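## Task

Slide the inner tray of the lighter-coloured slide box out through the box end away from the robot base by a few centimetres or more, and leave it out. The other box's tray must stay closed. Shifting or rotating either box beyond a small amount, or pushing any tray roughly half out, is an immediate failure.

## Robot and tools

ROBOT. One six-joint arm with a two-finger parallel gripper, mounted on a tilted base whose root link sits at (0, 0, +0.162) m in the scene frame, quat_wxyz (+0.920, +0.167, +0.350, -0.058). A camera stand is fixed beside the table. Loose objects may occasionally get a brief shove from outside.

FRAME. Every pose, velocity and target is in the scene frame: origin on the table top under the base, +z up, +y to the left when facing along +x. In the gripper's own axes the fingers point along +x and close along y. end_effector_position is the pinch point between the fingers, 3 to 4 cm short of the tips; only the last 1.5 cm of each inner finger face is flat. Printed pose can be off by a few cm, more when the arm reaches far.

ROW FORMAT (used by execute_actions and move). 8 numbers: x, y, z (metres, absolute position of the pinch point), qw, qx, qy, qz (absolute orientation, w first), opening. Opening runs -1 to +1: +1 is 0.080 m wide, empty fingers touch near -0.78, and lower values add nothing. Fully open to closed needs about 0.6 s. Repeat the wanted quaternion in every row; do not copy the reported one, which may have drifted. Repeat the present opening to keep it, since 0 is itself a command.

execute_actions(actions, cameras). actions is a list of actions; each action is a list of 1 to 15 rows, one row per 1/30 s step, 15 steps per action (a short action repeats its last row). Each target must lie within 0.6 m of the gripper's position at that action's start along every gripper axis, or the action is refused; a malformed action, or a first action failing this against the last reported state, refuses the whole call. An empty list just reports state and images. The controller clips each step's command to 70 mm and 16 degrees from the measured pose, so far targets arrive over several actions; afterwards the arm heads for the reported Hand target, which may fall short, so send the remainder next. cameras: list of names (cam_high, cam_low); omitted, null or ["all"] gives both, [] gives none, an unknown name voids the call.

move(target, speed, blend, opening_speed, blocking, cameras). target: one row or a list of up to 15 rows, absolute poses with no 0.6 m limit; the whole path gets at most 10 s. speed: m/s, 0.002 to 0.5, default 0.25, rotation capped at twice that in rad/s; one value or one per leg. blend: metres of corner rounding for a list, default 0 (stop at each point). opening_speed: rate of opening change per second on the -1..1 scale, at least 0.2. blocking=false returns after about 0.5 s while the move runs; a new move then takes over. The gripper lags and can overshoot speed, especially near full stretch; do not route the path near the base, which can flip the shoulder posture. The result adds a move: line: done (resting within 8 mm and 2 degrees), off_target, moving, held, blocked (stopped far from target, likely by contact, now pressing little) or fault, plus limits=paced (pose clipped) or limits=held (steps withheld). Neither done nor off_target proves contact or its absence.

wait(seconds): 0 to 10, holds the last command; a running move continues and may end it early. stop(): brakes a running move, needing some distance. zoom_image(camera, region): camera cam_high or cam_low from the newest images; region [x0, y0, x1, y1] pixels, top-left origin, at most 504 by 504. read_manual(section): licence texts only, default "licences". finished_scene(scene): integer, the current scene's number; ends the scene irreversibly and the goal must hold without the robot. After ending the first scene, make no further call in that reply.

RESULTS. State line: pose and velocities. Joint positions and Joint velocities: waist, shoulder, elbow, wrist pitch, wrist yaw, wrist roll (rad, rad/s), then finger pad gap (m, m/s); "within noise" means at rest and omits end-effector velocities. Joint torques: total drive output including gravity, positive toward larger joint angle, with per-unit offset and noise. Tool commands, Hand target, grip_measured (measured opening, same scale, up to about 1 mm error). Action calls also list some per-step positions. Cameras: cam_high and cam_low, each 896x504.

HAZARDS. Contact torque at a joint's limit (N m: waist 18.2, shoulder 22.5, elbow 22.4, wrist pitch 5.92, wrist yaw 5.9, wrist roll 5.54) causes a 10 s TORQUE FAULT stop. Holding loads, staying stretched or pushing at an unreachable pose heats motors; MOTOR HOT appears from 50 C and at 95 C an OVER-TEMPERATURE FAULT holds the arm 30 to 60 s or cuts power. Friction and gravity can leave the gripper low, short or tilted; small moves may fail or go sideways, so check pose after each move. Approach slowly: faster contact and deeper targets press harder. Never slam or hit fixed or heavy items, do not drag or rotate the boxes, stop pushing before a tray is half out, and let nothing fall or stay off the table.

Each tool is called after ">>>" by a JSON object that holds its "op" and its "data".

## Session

>>> {"op": "execute_actions", "data": {"actions": []}}

>>> {"op": "zoom_image", "data": {"camera": "cam_high", "region": [200, 230, 400, 430]}}

>>> {"op": "zoom_image", "data": {"camera": "cam_low", "region": [340, 200, 520, 300]}}

Scene clock: 0.00 s.
end_effector_position=(+0.4678, +0.1304, +0.1328) grip_measured=+1.000 end_effector_quat_wxyz=(+0.829, -0.140, +0.522, +0.142)
Joint positions: [0.777 1.58 1.171 -0.183 0.756 -0.311 0.08]
Joint velocities: within noise
Joint torques (N m): no reading
Heat: hottest wrist roll 35 °C (+0.0 °C/min).
Hand target: +0.4678, +0.1304, +0.1328; +0.829, -0.140, +0.522, +0.142
Tool commands: gripper/opening=+1.0

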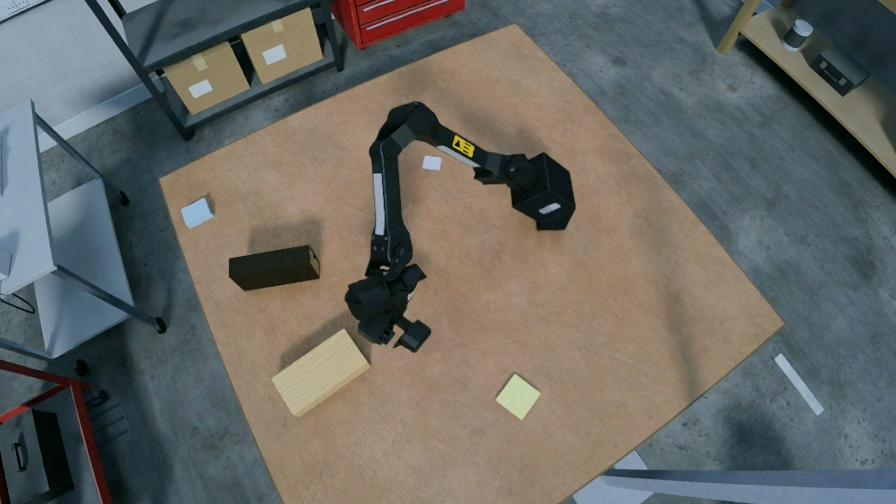

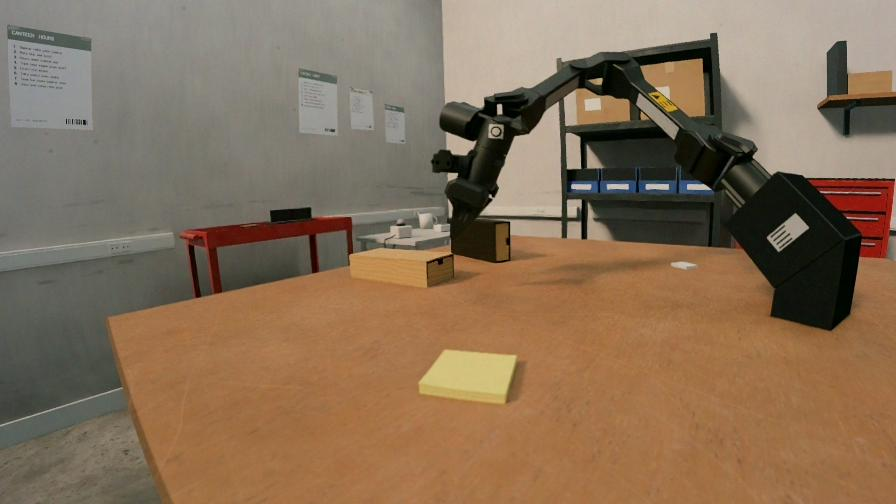

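Scaled by 2.520 from the camera's 896x504 image, which has a finer 1280x720 frame.

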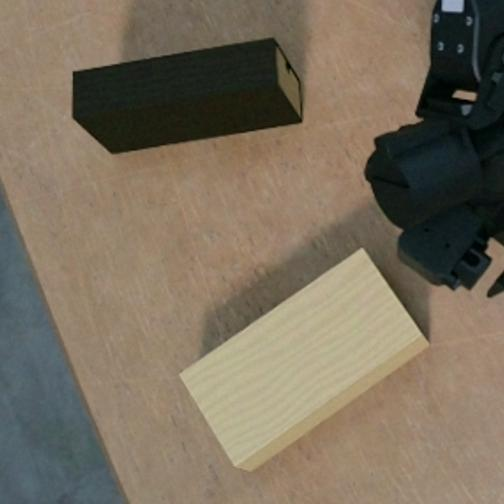

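Scaled by 2.800 from the camera's 896x504 image, which has a finer 1280x720 frame.

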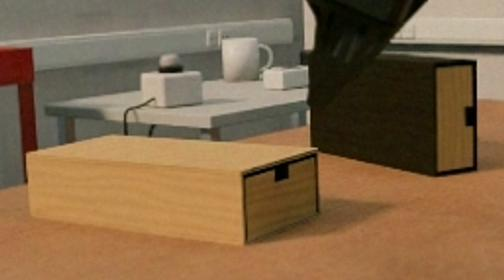

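>>> {"op": "move", "data": {"target": [[0.45,0.112,0.12,0.9857,-0.0102,0.1561,0.0646,-0.9],[0.465,0.114,0.06,0.9857,-0.0102,0.1561,0.0646,-0.9]], "speed": 0.15, "blend": 0.03}}

>>> {"op": "zoom_image", "data": {"camera": "cam_high", "region": [310, 300, 430, 400]}}

>>> {"op": "zoom_image", "data": {"camera": "cam_low", "region": [400, 200, 520, 300]}}

Scene clock: 33.07 s.
end_effector_position=(+0.4648, +0.1127, +0.0613) grip_measured=-0.767 end_effector_quat_wxyz=(+0.978, -0.011, +0.194, +0.082)
Joint positions: [0.488 1.973 0.668 1.563 0.22 -0.529 0]
Joint velocities: within noise
Joint torques (N m): [4.65 -4.57 0.92 1.83 -0.45 0.07]
Heat: hottest shoulder 38 °C (+7.3 °C/min).
Hand target: +0.4654, +0.1140, +0.0602; +0.978, -0.009, +0.192, +0.083
Off the commanded pose: 0.002 m, 5 deg.
joint sent to its limit — joint 4 (wrist pitch), upper limit. The joint targets are off in orientation, not in position.
move: off_target

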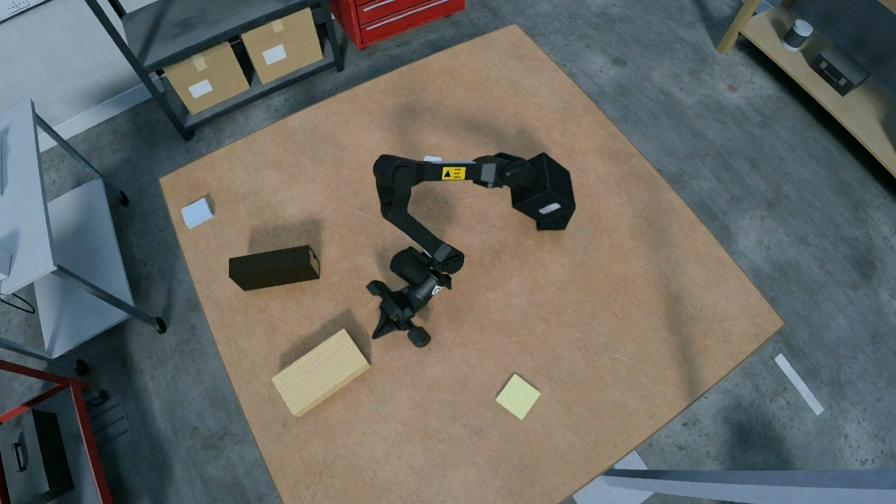

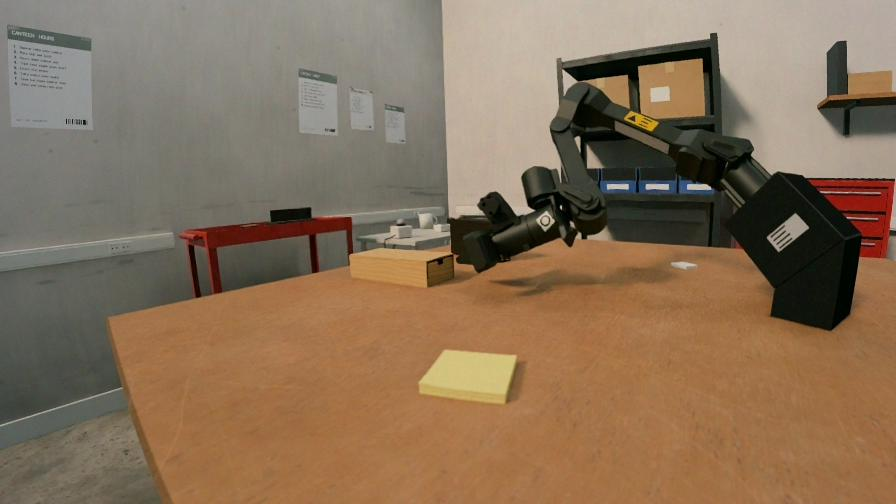

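Scaled by 4.200 from the camera's 896x504 image, which has a finer 1280x720 frame.

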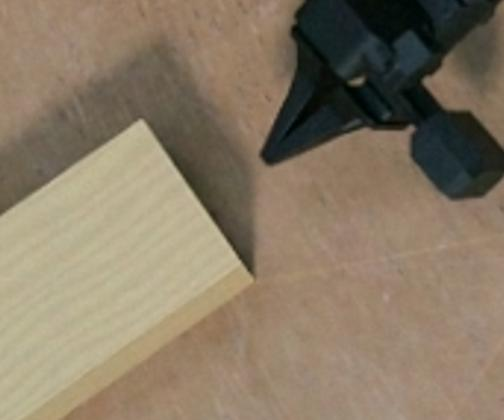

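Scaled by 4.200 from the camera's 896x504 image, which has a finer 1280x720 frame.

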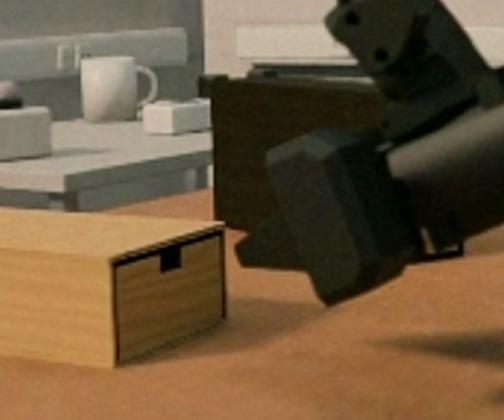

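>>> {"op": "move", "data": {"target": [0.485,0.109,0.04,0.9857,-0.0102,0.1561,0.0646,-0.9], "speed": 0.1}}

>>> {"op": "zoom_image", "data": {"camera": "cam_high", "region": [310, 300, 430, 400]}}

>>> {"op": "zoom_image", "data": {"camera": "cam_low", "region": [400, 200, 520, 300]}}

Scene clock: 43.83 s.
end_effector_position=(+0.4851, +0.1077, +0.0415) grip_measured=-0.767 end_effector_quat_wxyz=(+0.981, -0.012, +0.181, +0.075)
Joint positions: [0.434 2.051 0.773 1.563 0.168 -0.52 0]
Joint velocities: within noise
Joint torques (N m): [4.82 -4.84 0.92 1.85 -0.45 0.07]
Heat: hottest shoulder 38 °C (+5.5 °C/min).
Hand target: +0.4854, +0.1090, +0.0402; +0.981, -0.010, +0.179, +0.077
Off the commanded pose: 0.002 m, 3 deg.
joint sent to its limit — joint 4 (wrist pitch), upper limit. The joint targets are off in orientation, not in position.
move: off_target

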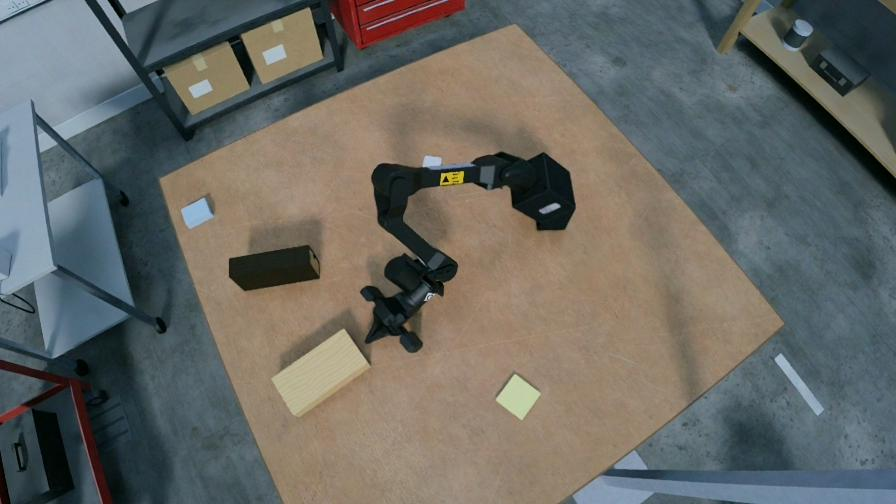

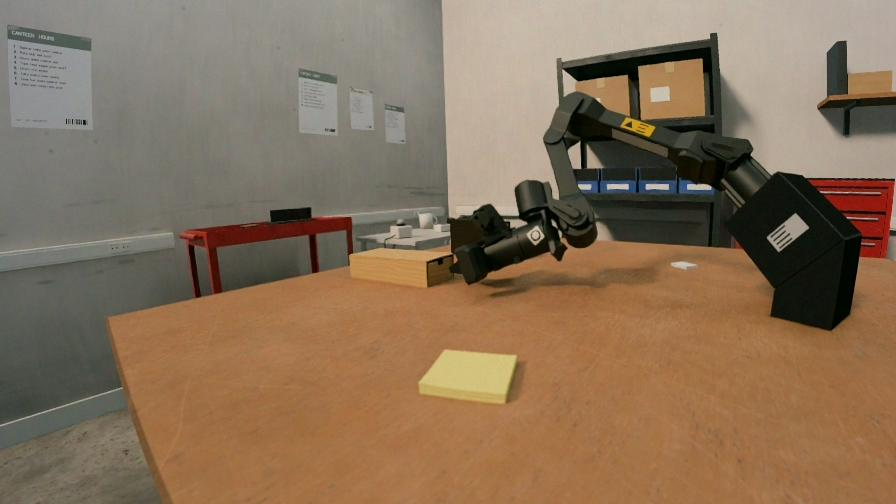

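Scaled by 4.200 from the camera's 896x504 image, which has a finer 1280x720 frame.

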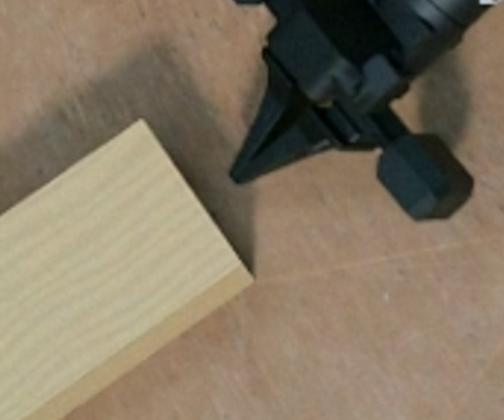

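Scaled by 4.200 from the camera's 896x504 image, which has a finer 1280x720 frame.

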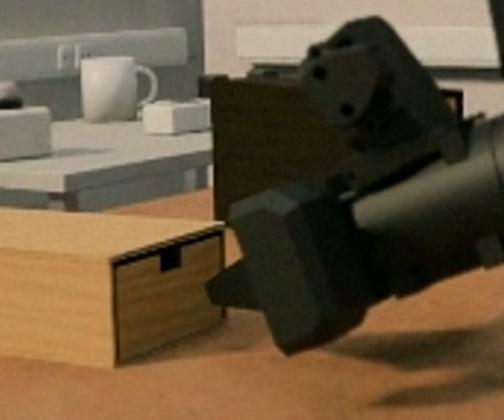

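>>> {"op": "move", "data": {"target": [[0.492,0.106,0.031,0.9857,-0.0102,0.1561,0.0646,-0.9],[0.52,0.109,0.031,0.9857,-0.0102,0.1561,0.0646,-0.9]], "speed": 0.05}}

>>> {"op": "zoom_image", "data": {"camera": "cam_high", "region": [260, 310, 400, 430]}}

>>> {"op": "zoom_image", "data": {"camera": "cam_low", "region": [400, 200, 520, 300]}}

Scene clock: 63.20 s.
end_effector_position=(+0.5196, +0.1077, +0.0331) grip_measured=-0.767 end_effector_quat_wxyz=(+0.986, -0.009, +0.156, +0.062)
Joint positions: [0.41 2.117 0.931 1.528 0.143 -0.515 0]
Joint velocities: within noise
Joint torques (N m): [5.13 -5.39 1.48 1.48 -0.45 -0.11]
Heat: hottest shoulder 38 °C (+3.0 °C/min).
Hand target: +0.5199, +0.1090, +0.0310; +0.986, -0.010, +0.156, +0.065
Off the commanded pose: 0.003 m, 0 deg.
move: done

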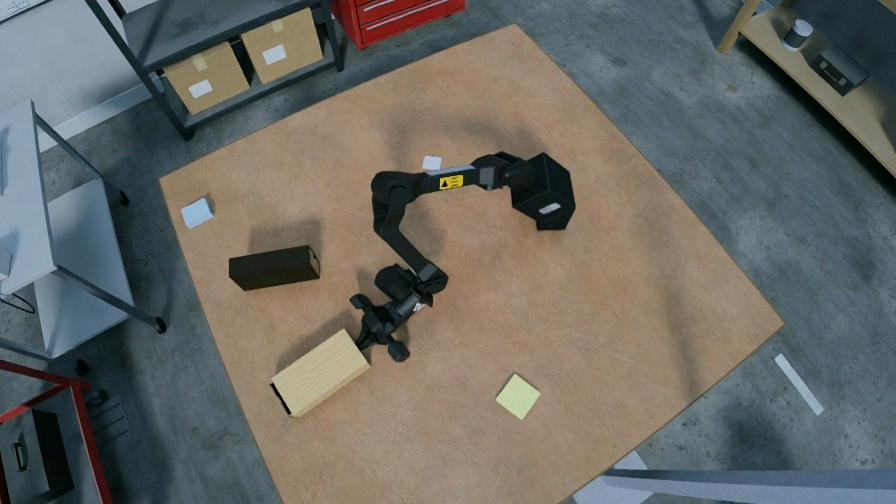

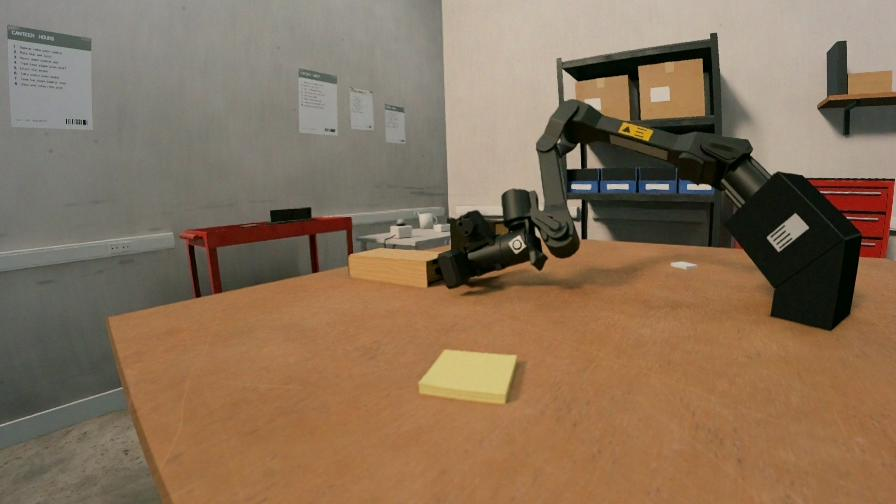

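Scaled by 3.600 from the camera's 896x504 image, which has a finer 1280x720 frame.

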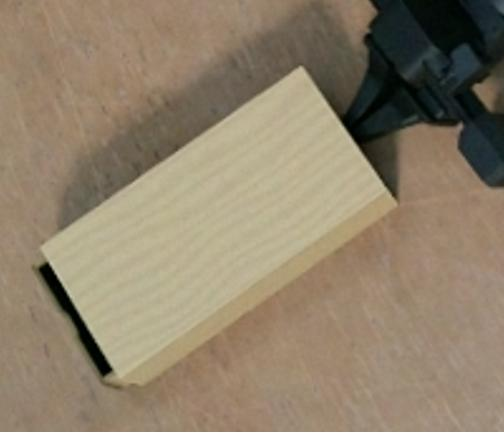

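Scaled by 4.200 from the camera's 896x504 image, which has a finer 1280x720 frame.

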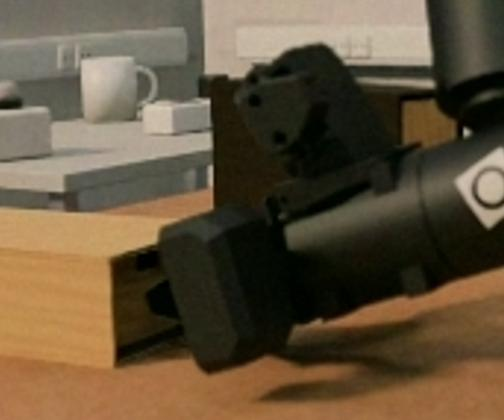

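>>> {"op": "move", "data": {"target": [0.543,0.1115,0.028,0.9857,-0.0102,0.1561,0.0646,-0.9], "speed": 0.04}}

>>> {"op": "zoom_image", "data": {"camera": "cam_high", "region": [260, 310, 400, 430]}}

>>> {"op": "zoom_image", "data": {"camera": "cam_low", "region": [400, 200, 520, 300]}}

Scene clock: 73.33 s.
end_effector_position=(+0.5428, +0.1099, +0.0304) grip_measured=-0.767 end_effector_quat_wxyz=(+0.986, -0.010, +0.156, +0.062)
Joint positions: [0.406 2.131 1.031 1.441 0.139 -0.515 0]
Joint velocities: within noise
Joint torques (N m): [5.48 -5.83 1.9 1.49 -0.44 -0.06]
Heat: hottest shoulder 39 °C (+3.0 °C/min).
Hand target: +0.5429, +0.1114, +0.0280; +0.986, -0.010, +0.156, +0.065
Off the commanded pose: 0.003 m, 0 deg.
move: done

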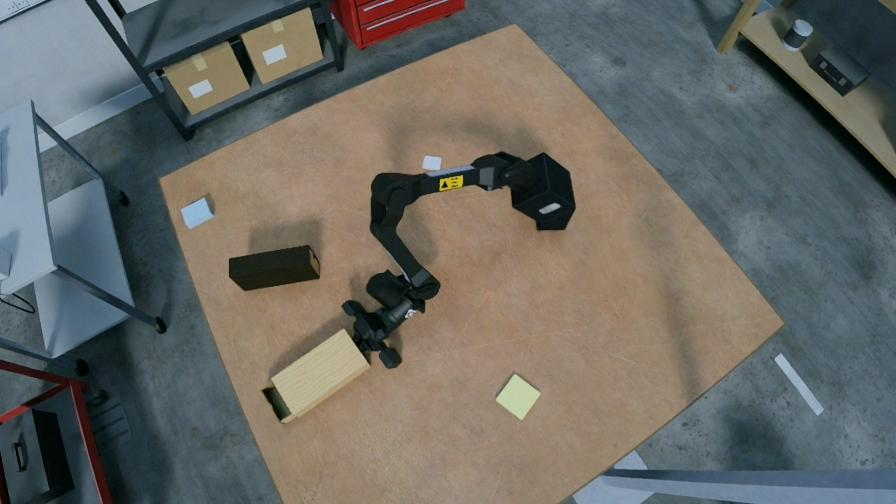

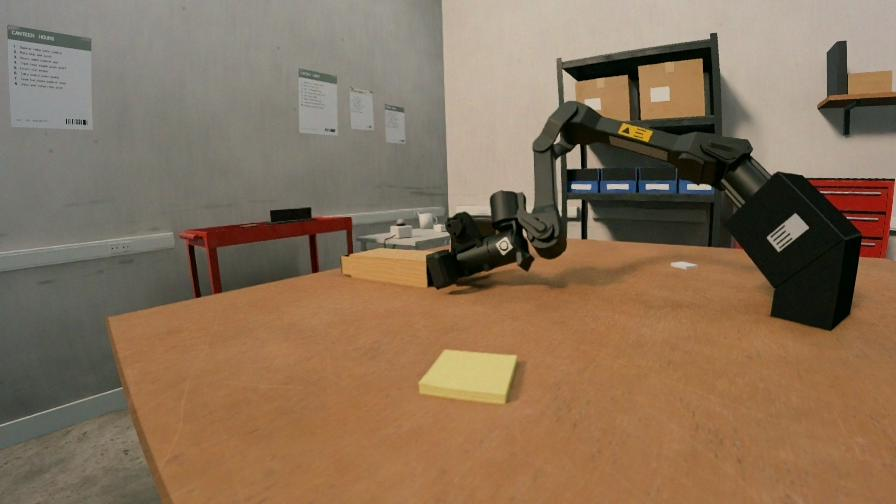

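Scaled by 3.600 from the camera's 896x504 image, which has a finer 1280x720 frame.

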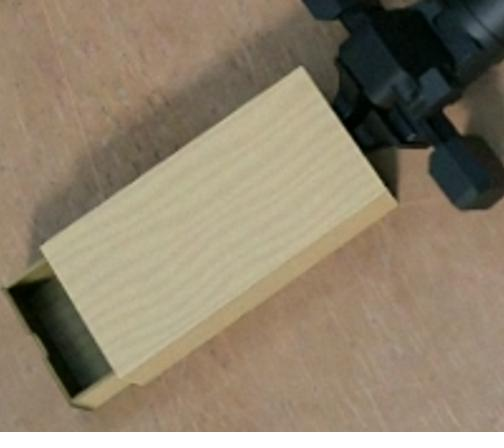

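Scaled by 4.200 from the camera's 896x504 image, which has a finer 1280x720 frame.

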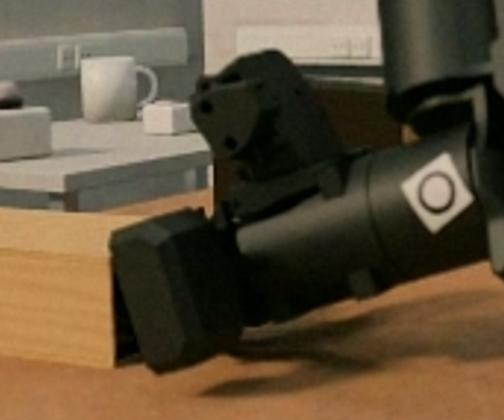

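>>> {"op": "move", "data": {"target": [[0.505,0.1065,0.0295,0.9857,-0.0102,0.1561,0.0646,-0.9],[0.465,0.102,0.05,0.98,-0.0102,0.19,0.0646,-0.9]], "speed": 0.06}}

>>> {"op": "zoom_image", "data": {"camera": "cam_high", "region": [260, 310, 400, 430]}}

Scene clock: 79.07 s.
end_effector_position=(+0.4637, +0.1024, +0.0446) grip_measured=-0.767 end_effector_quat_wxyz=(+0.976, -0.013, +0.207, +0.073)
Joint positions: [0.446 2 0.677 1.563 0.209 -0.513 0]
Joint velocities: within noise
Joint torques (N m): [5.28 -6.73 -0.39 1.84 -0.18 0.07]
Heat: hottest shoulder 39 °C (+2.0 °C/min).
Hand target: +0.4653, +0.1019, +0.0501; +0.977, -0.010, +0.202, +0.070
Off the commanded pose: 0.006 m, 2 deg.
joint sent to its limit — joint 4 (wrist pitch), upper limit. The joint targets still meet the commanded pose.
move: done

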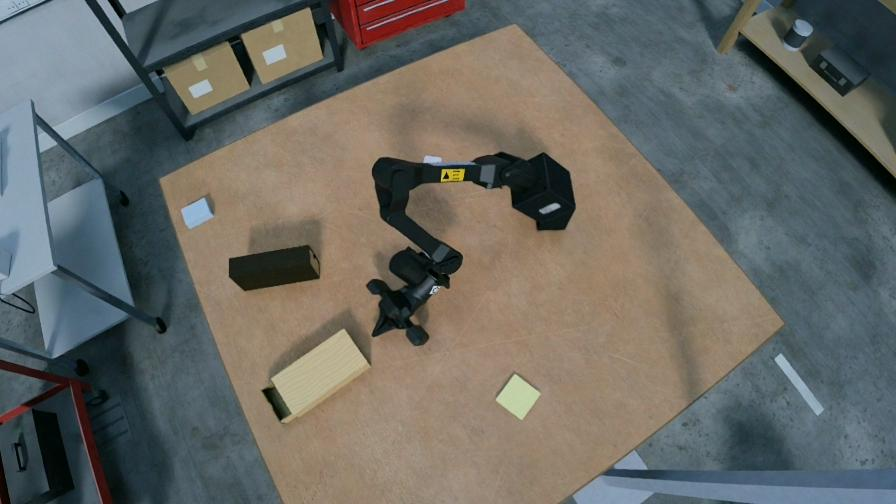

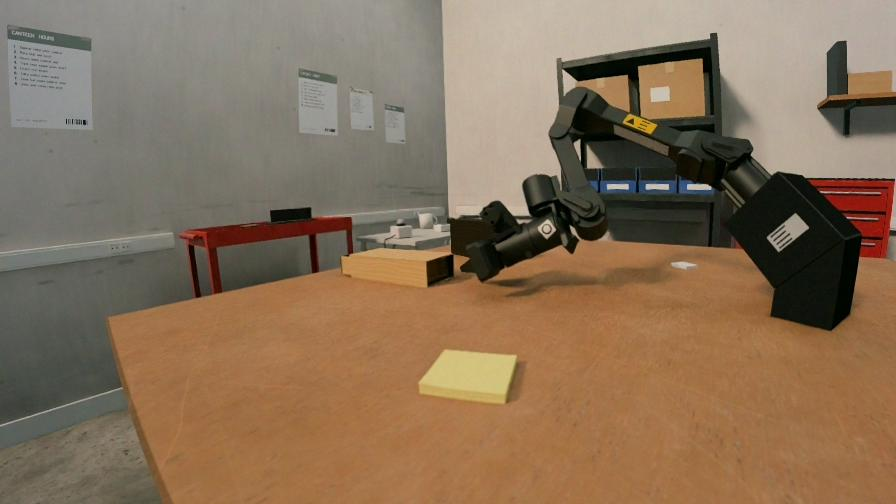

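Scaled by 3.600 from the camera's 896x504 image, which has a finer 1280x720 frame.

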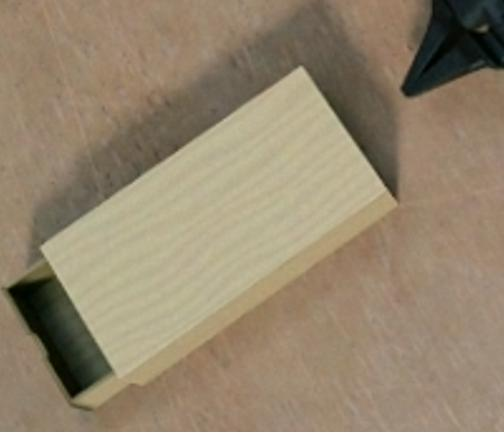

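>>> {"op": "finished_scene", "data": {"scene": 2}}

The scene is finished: the task was done.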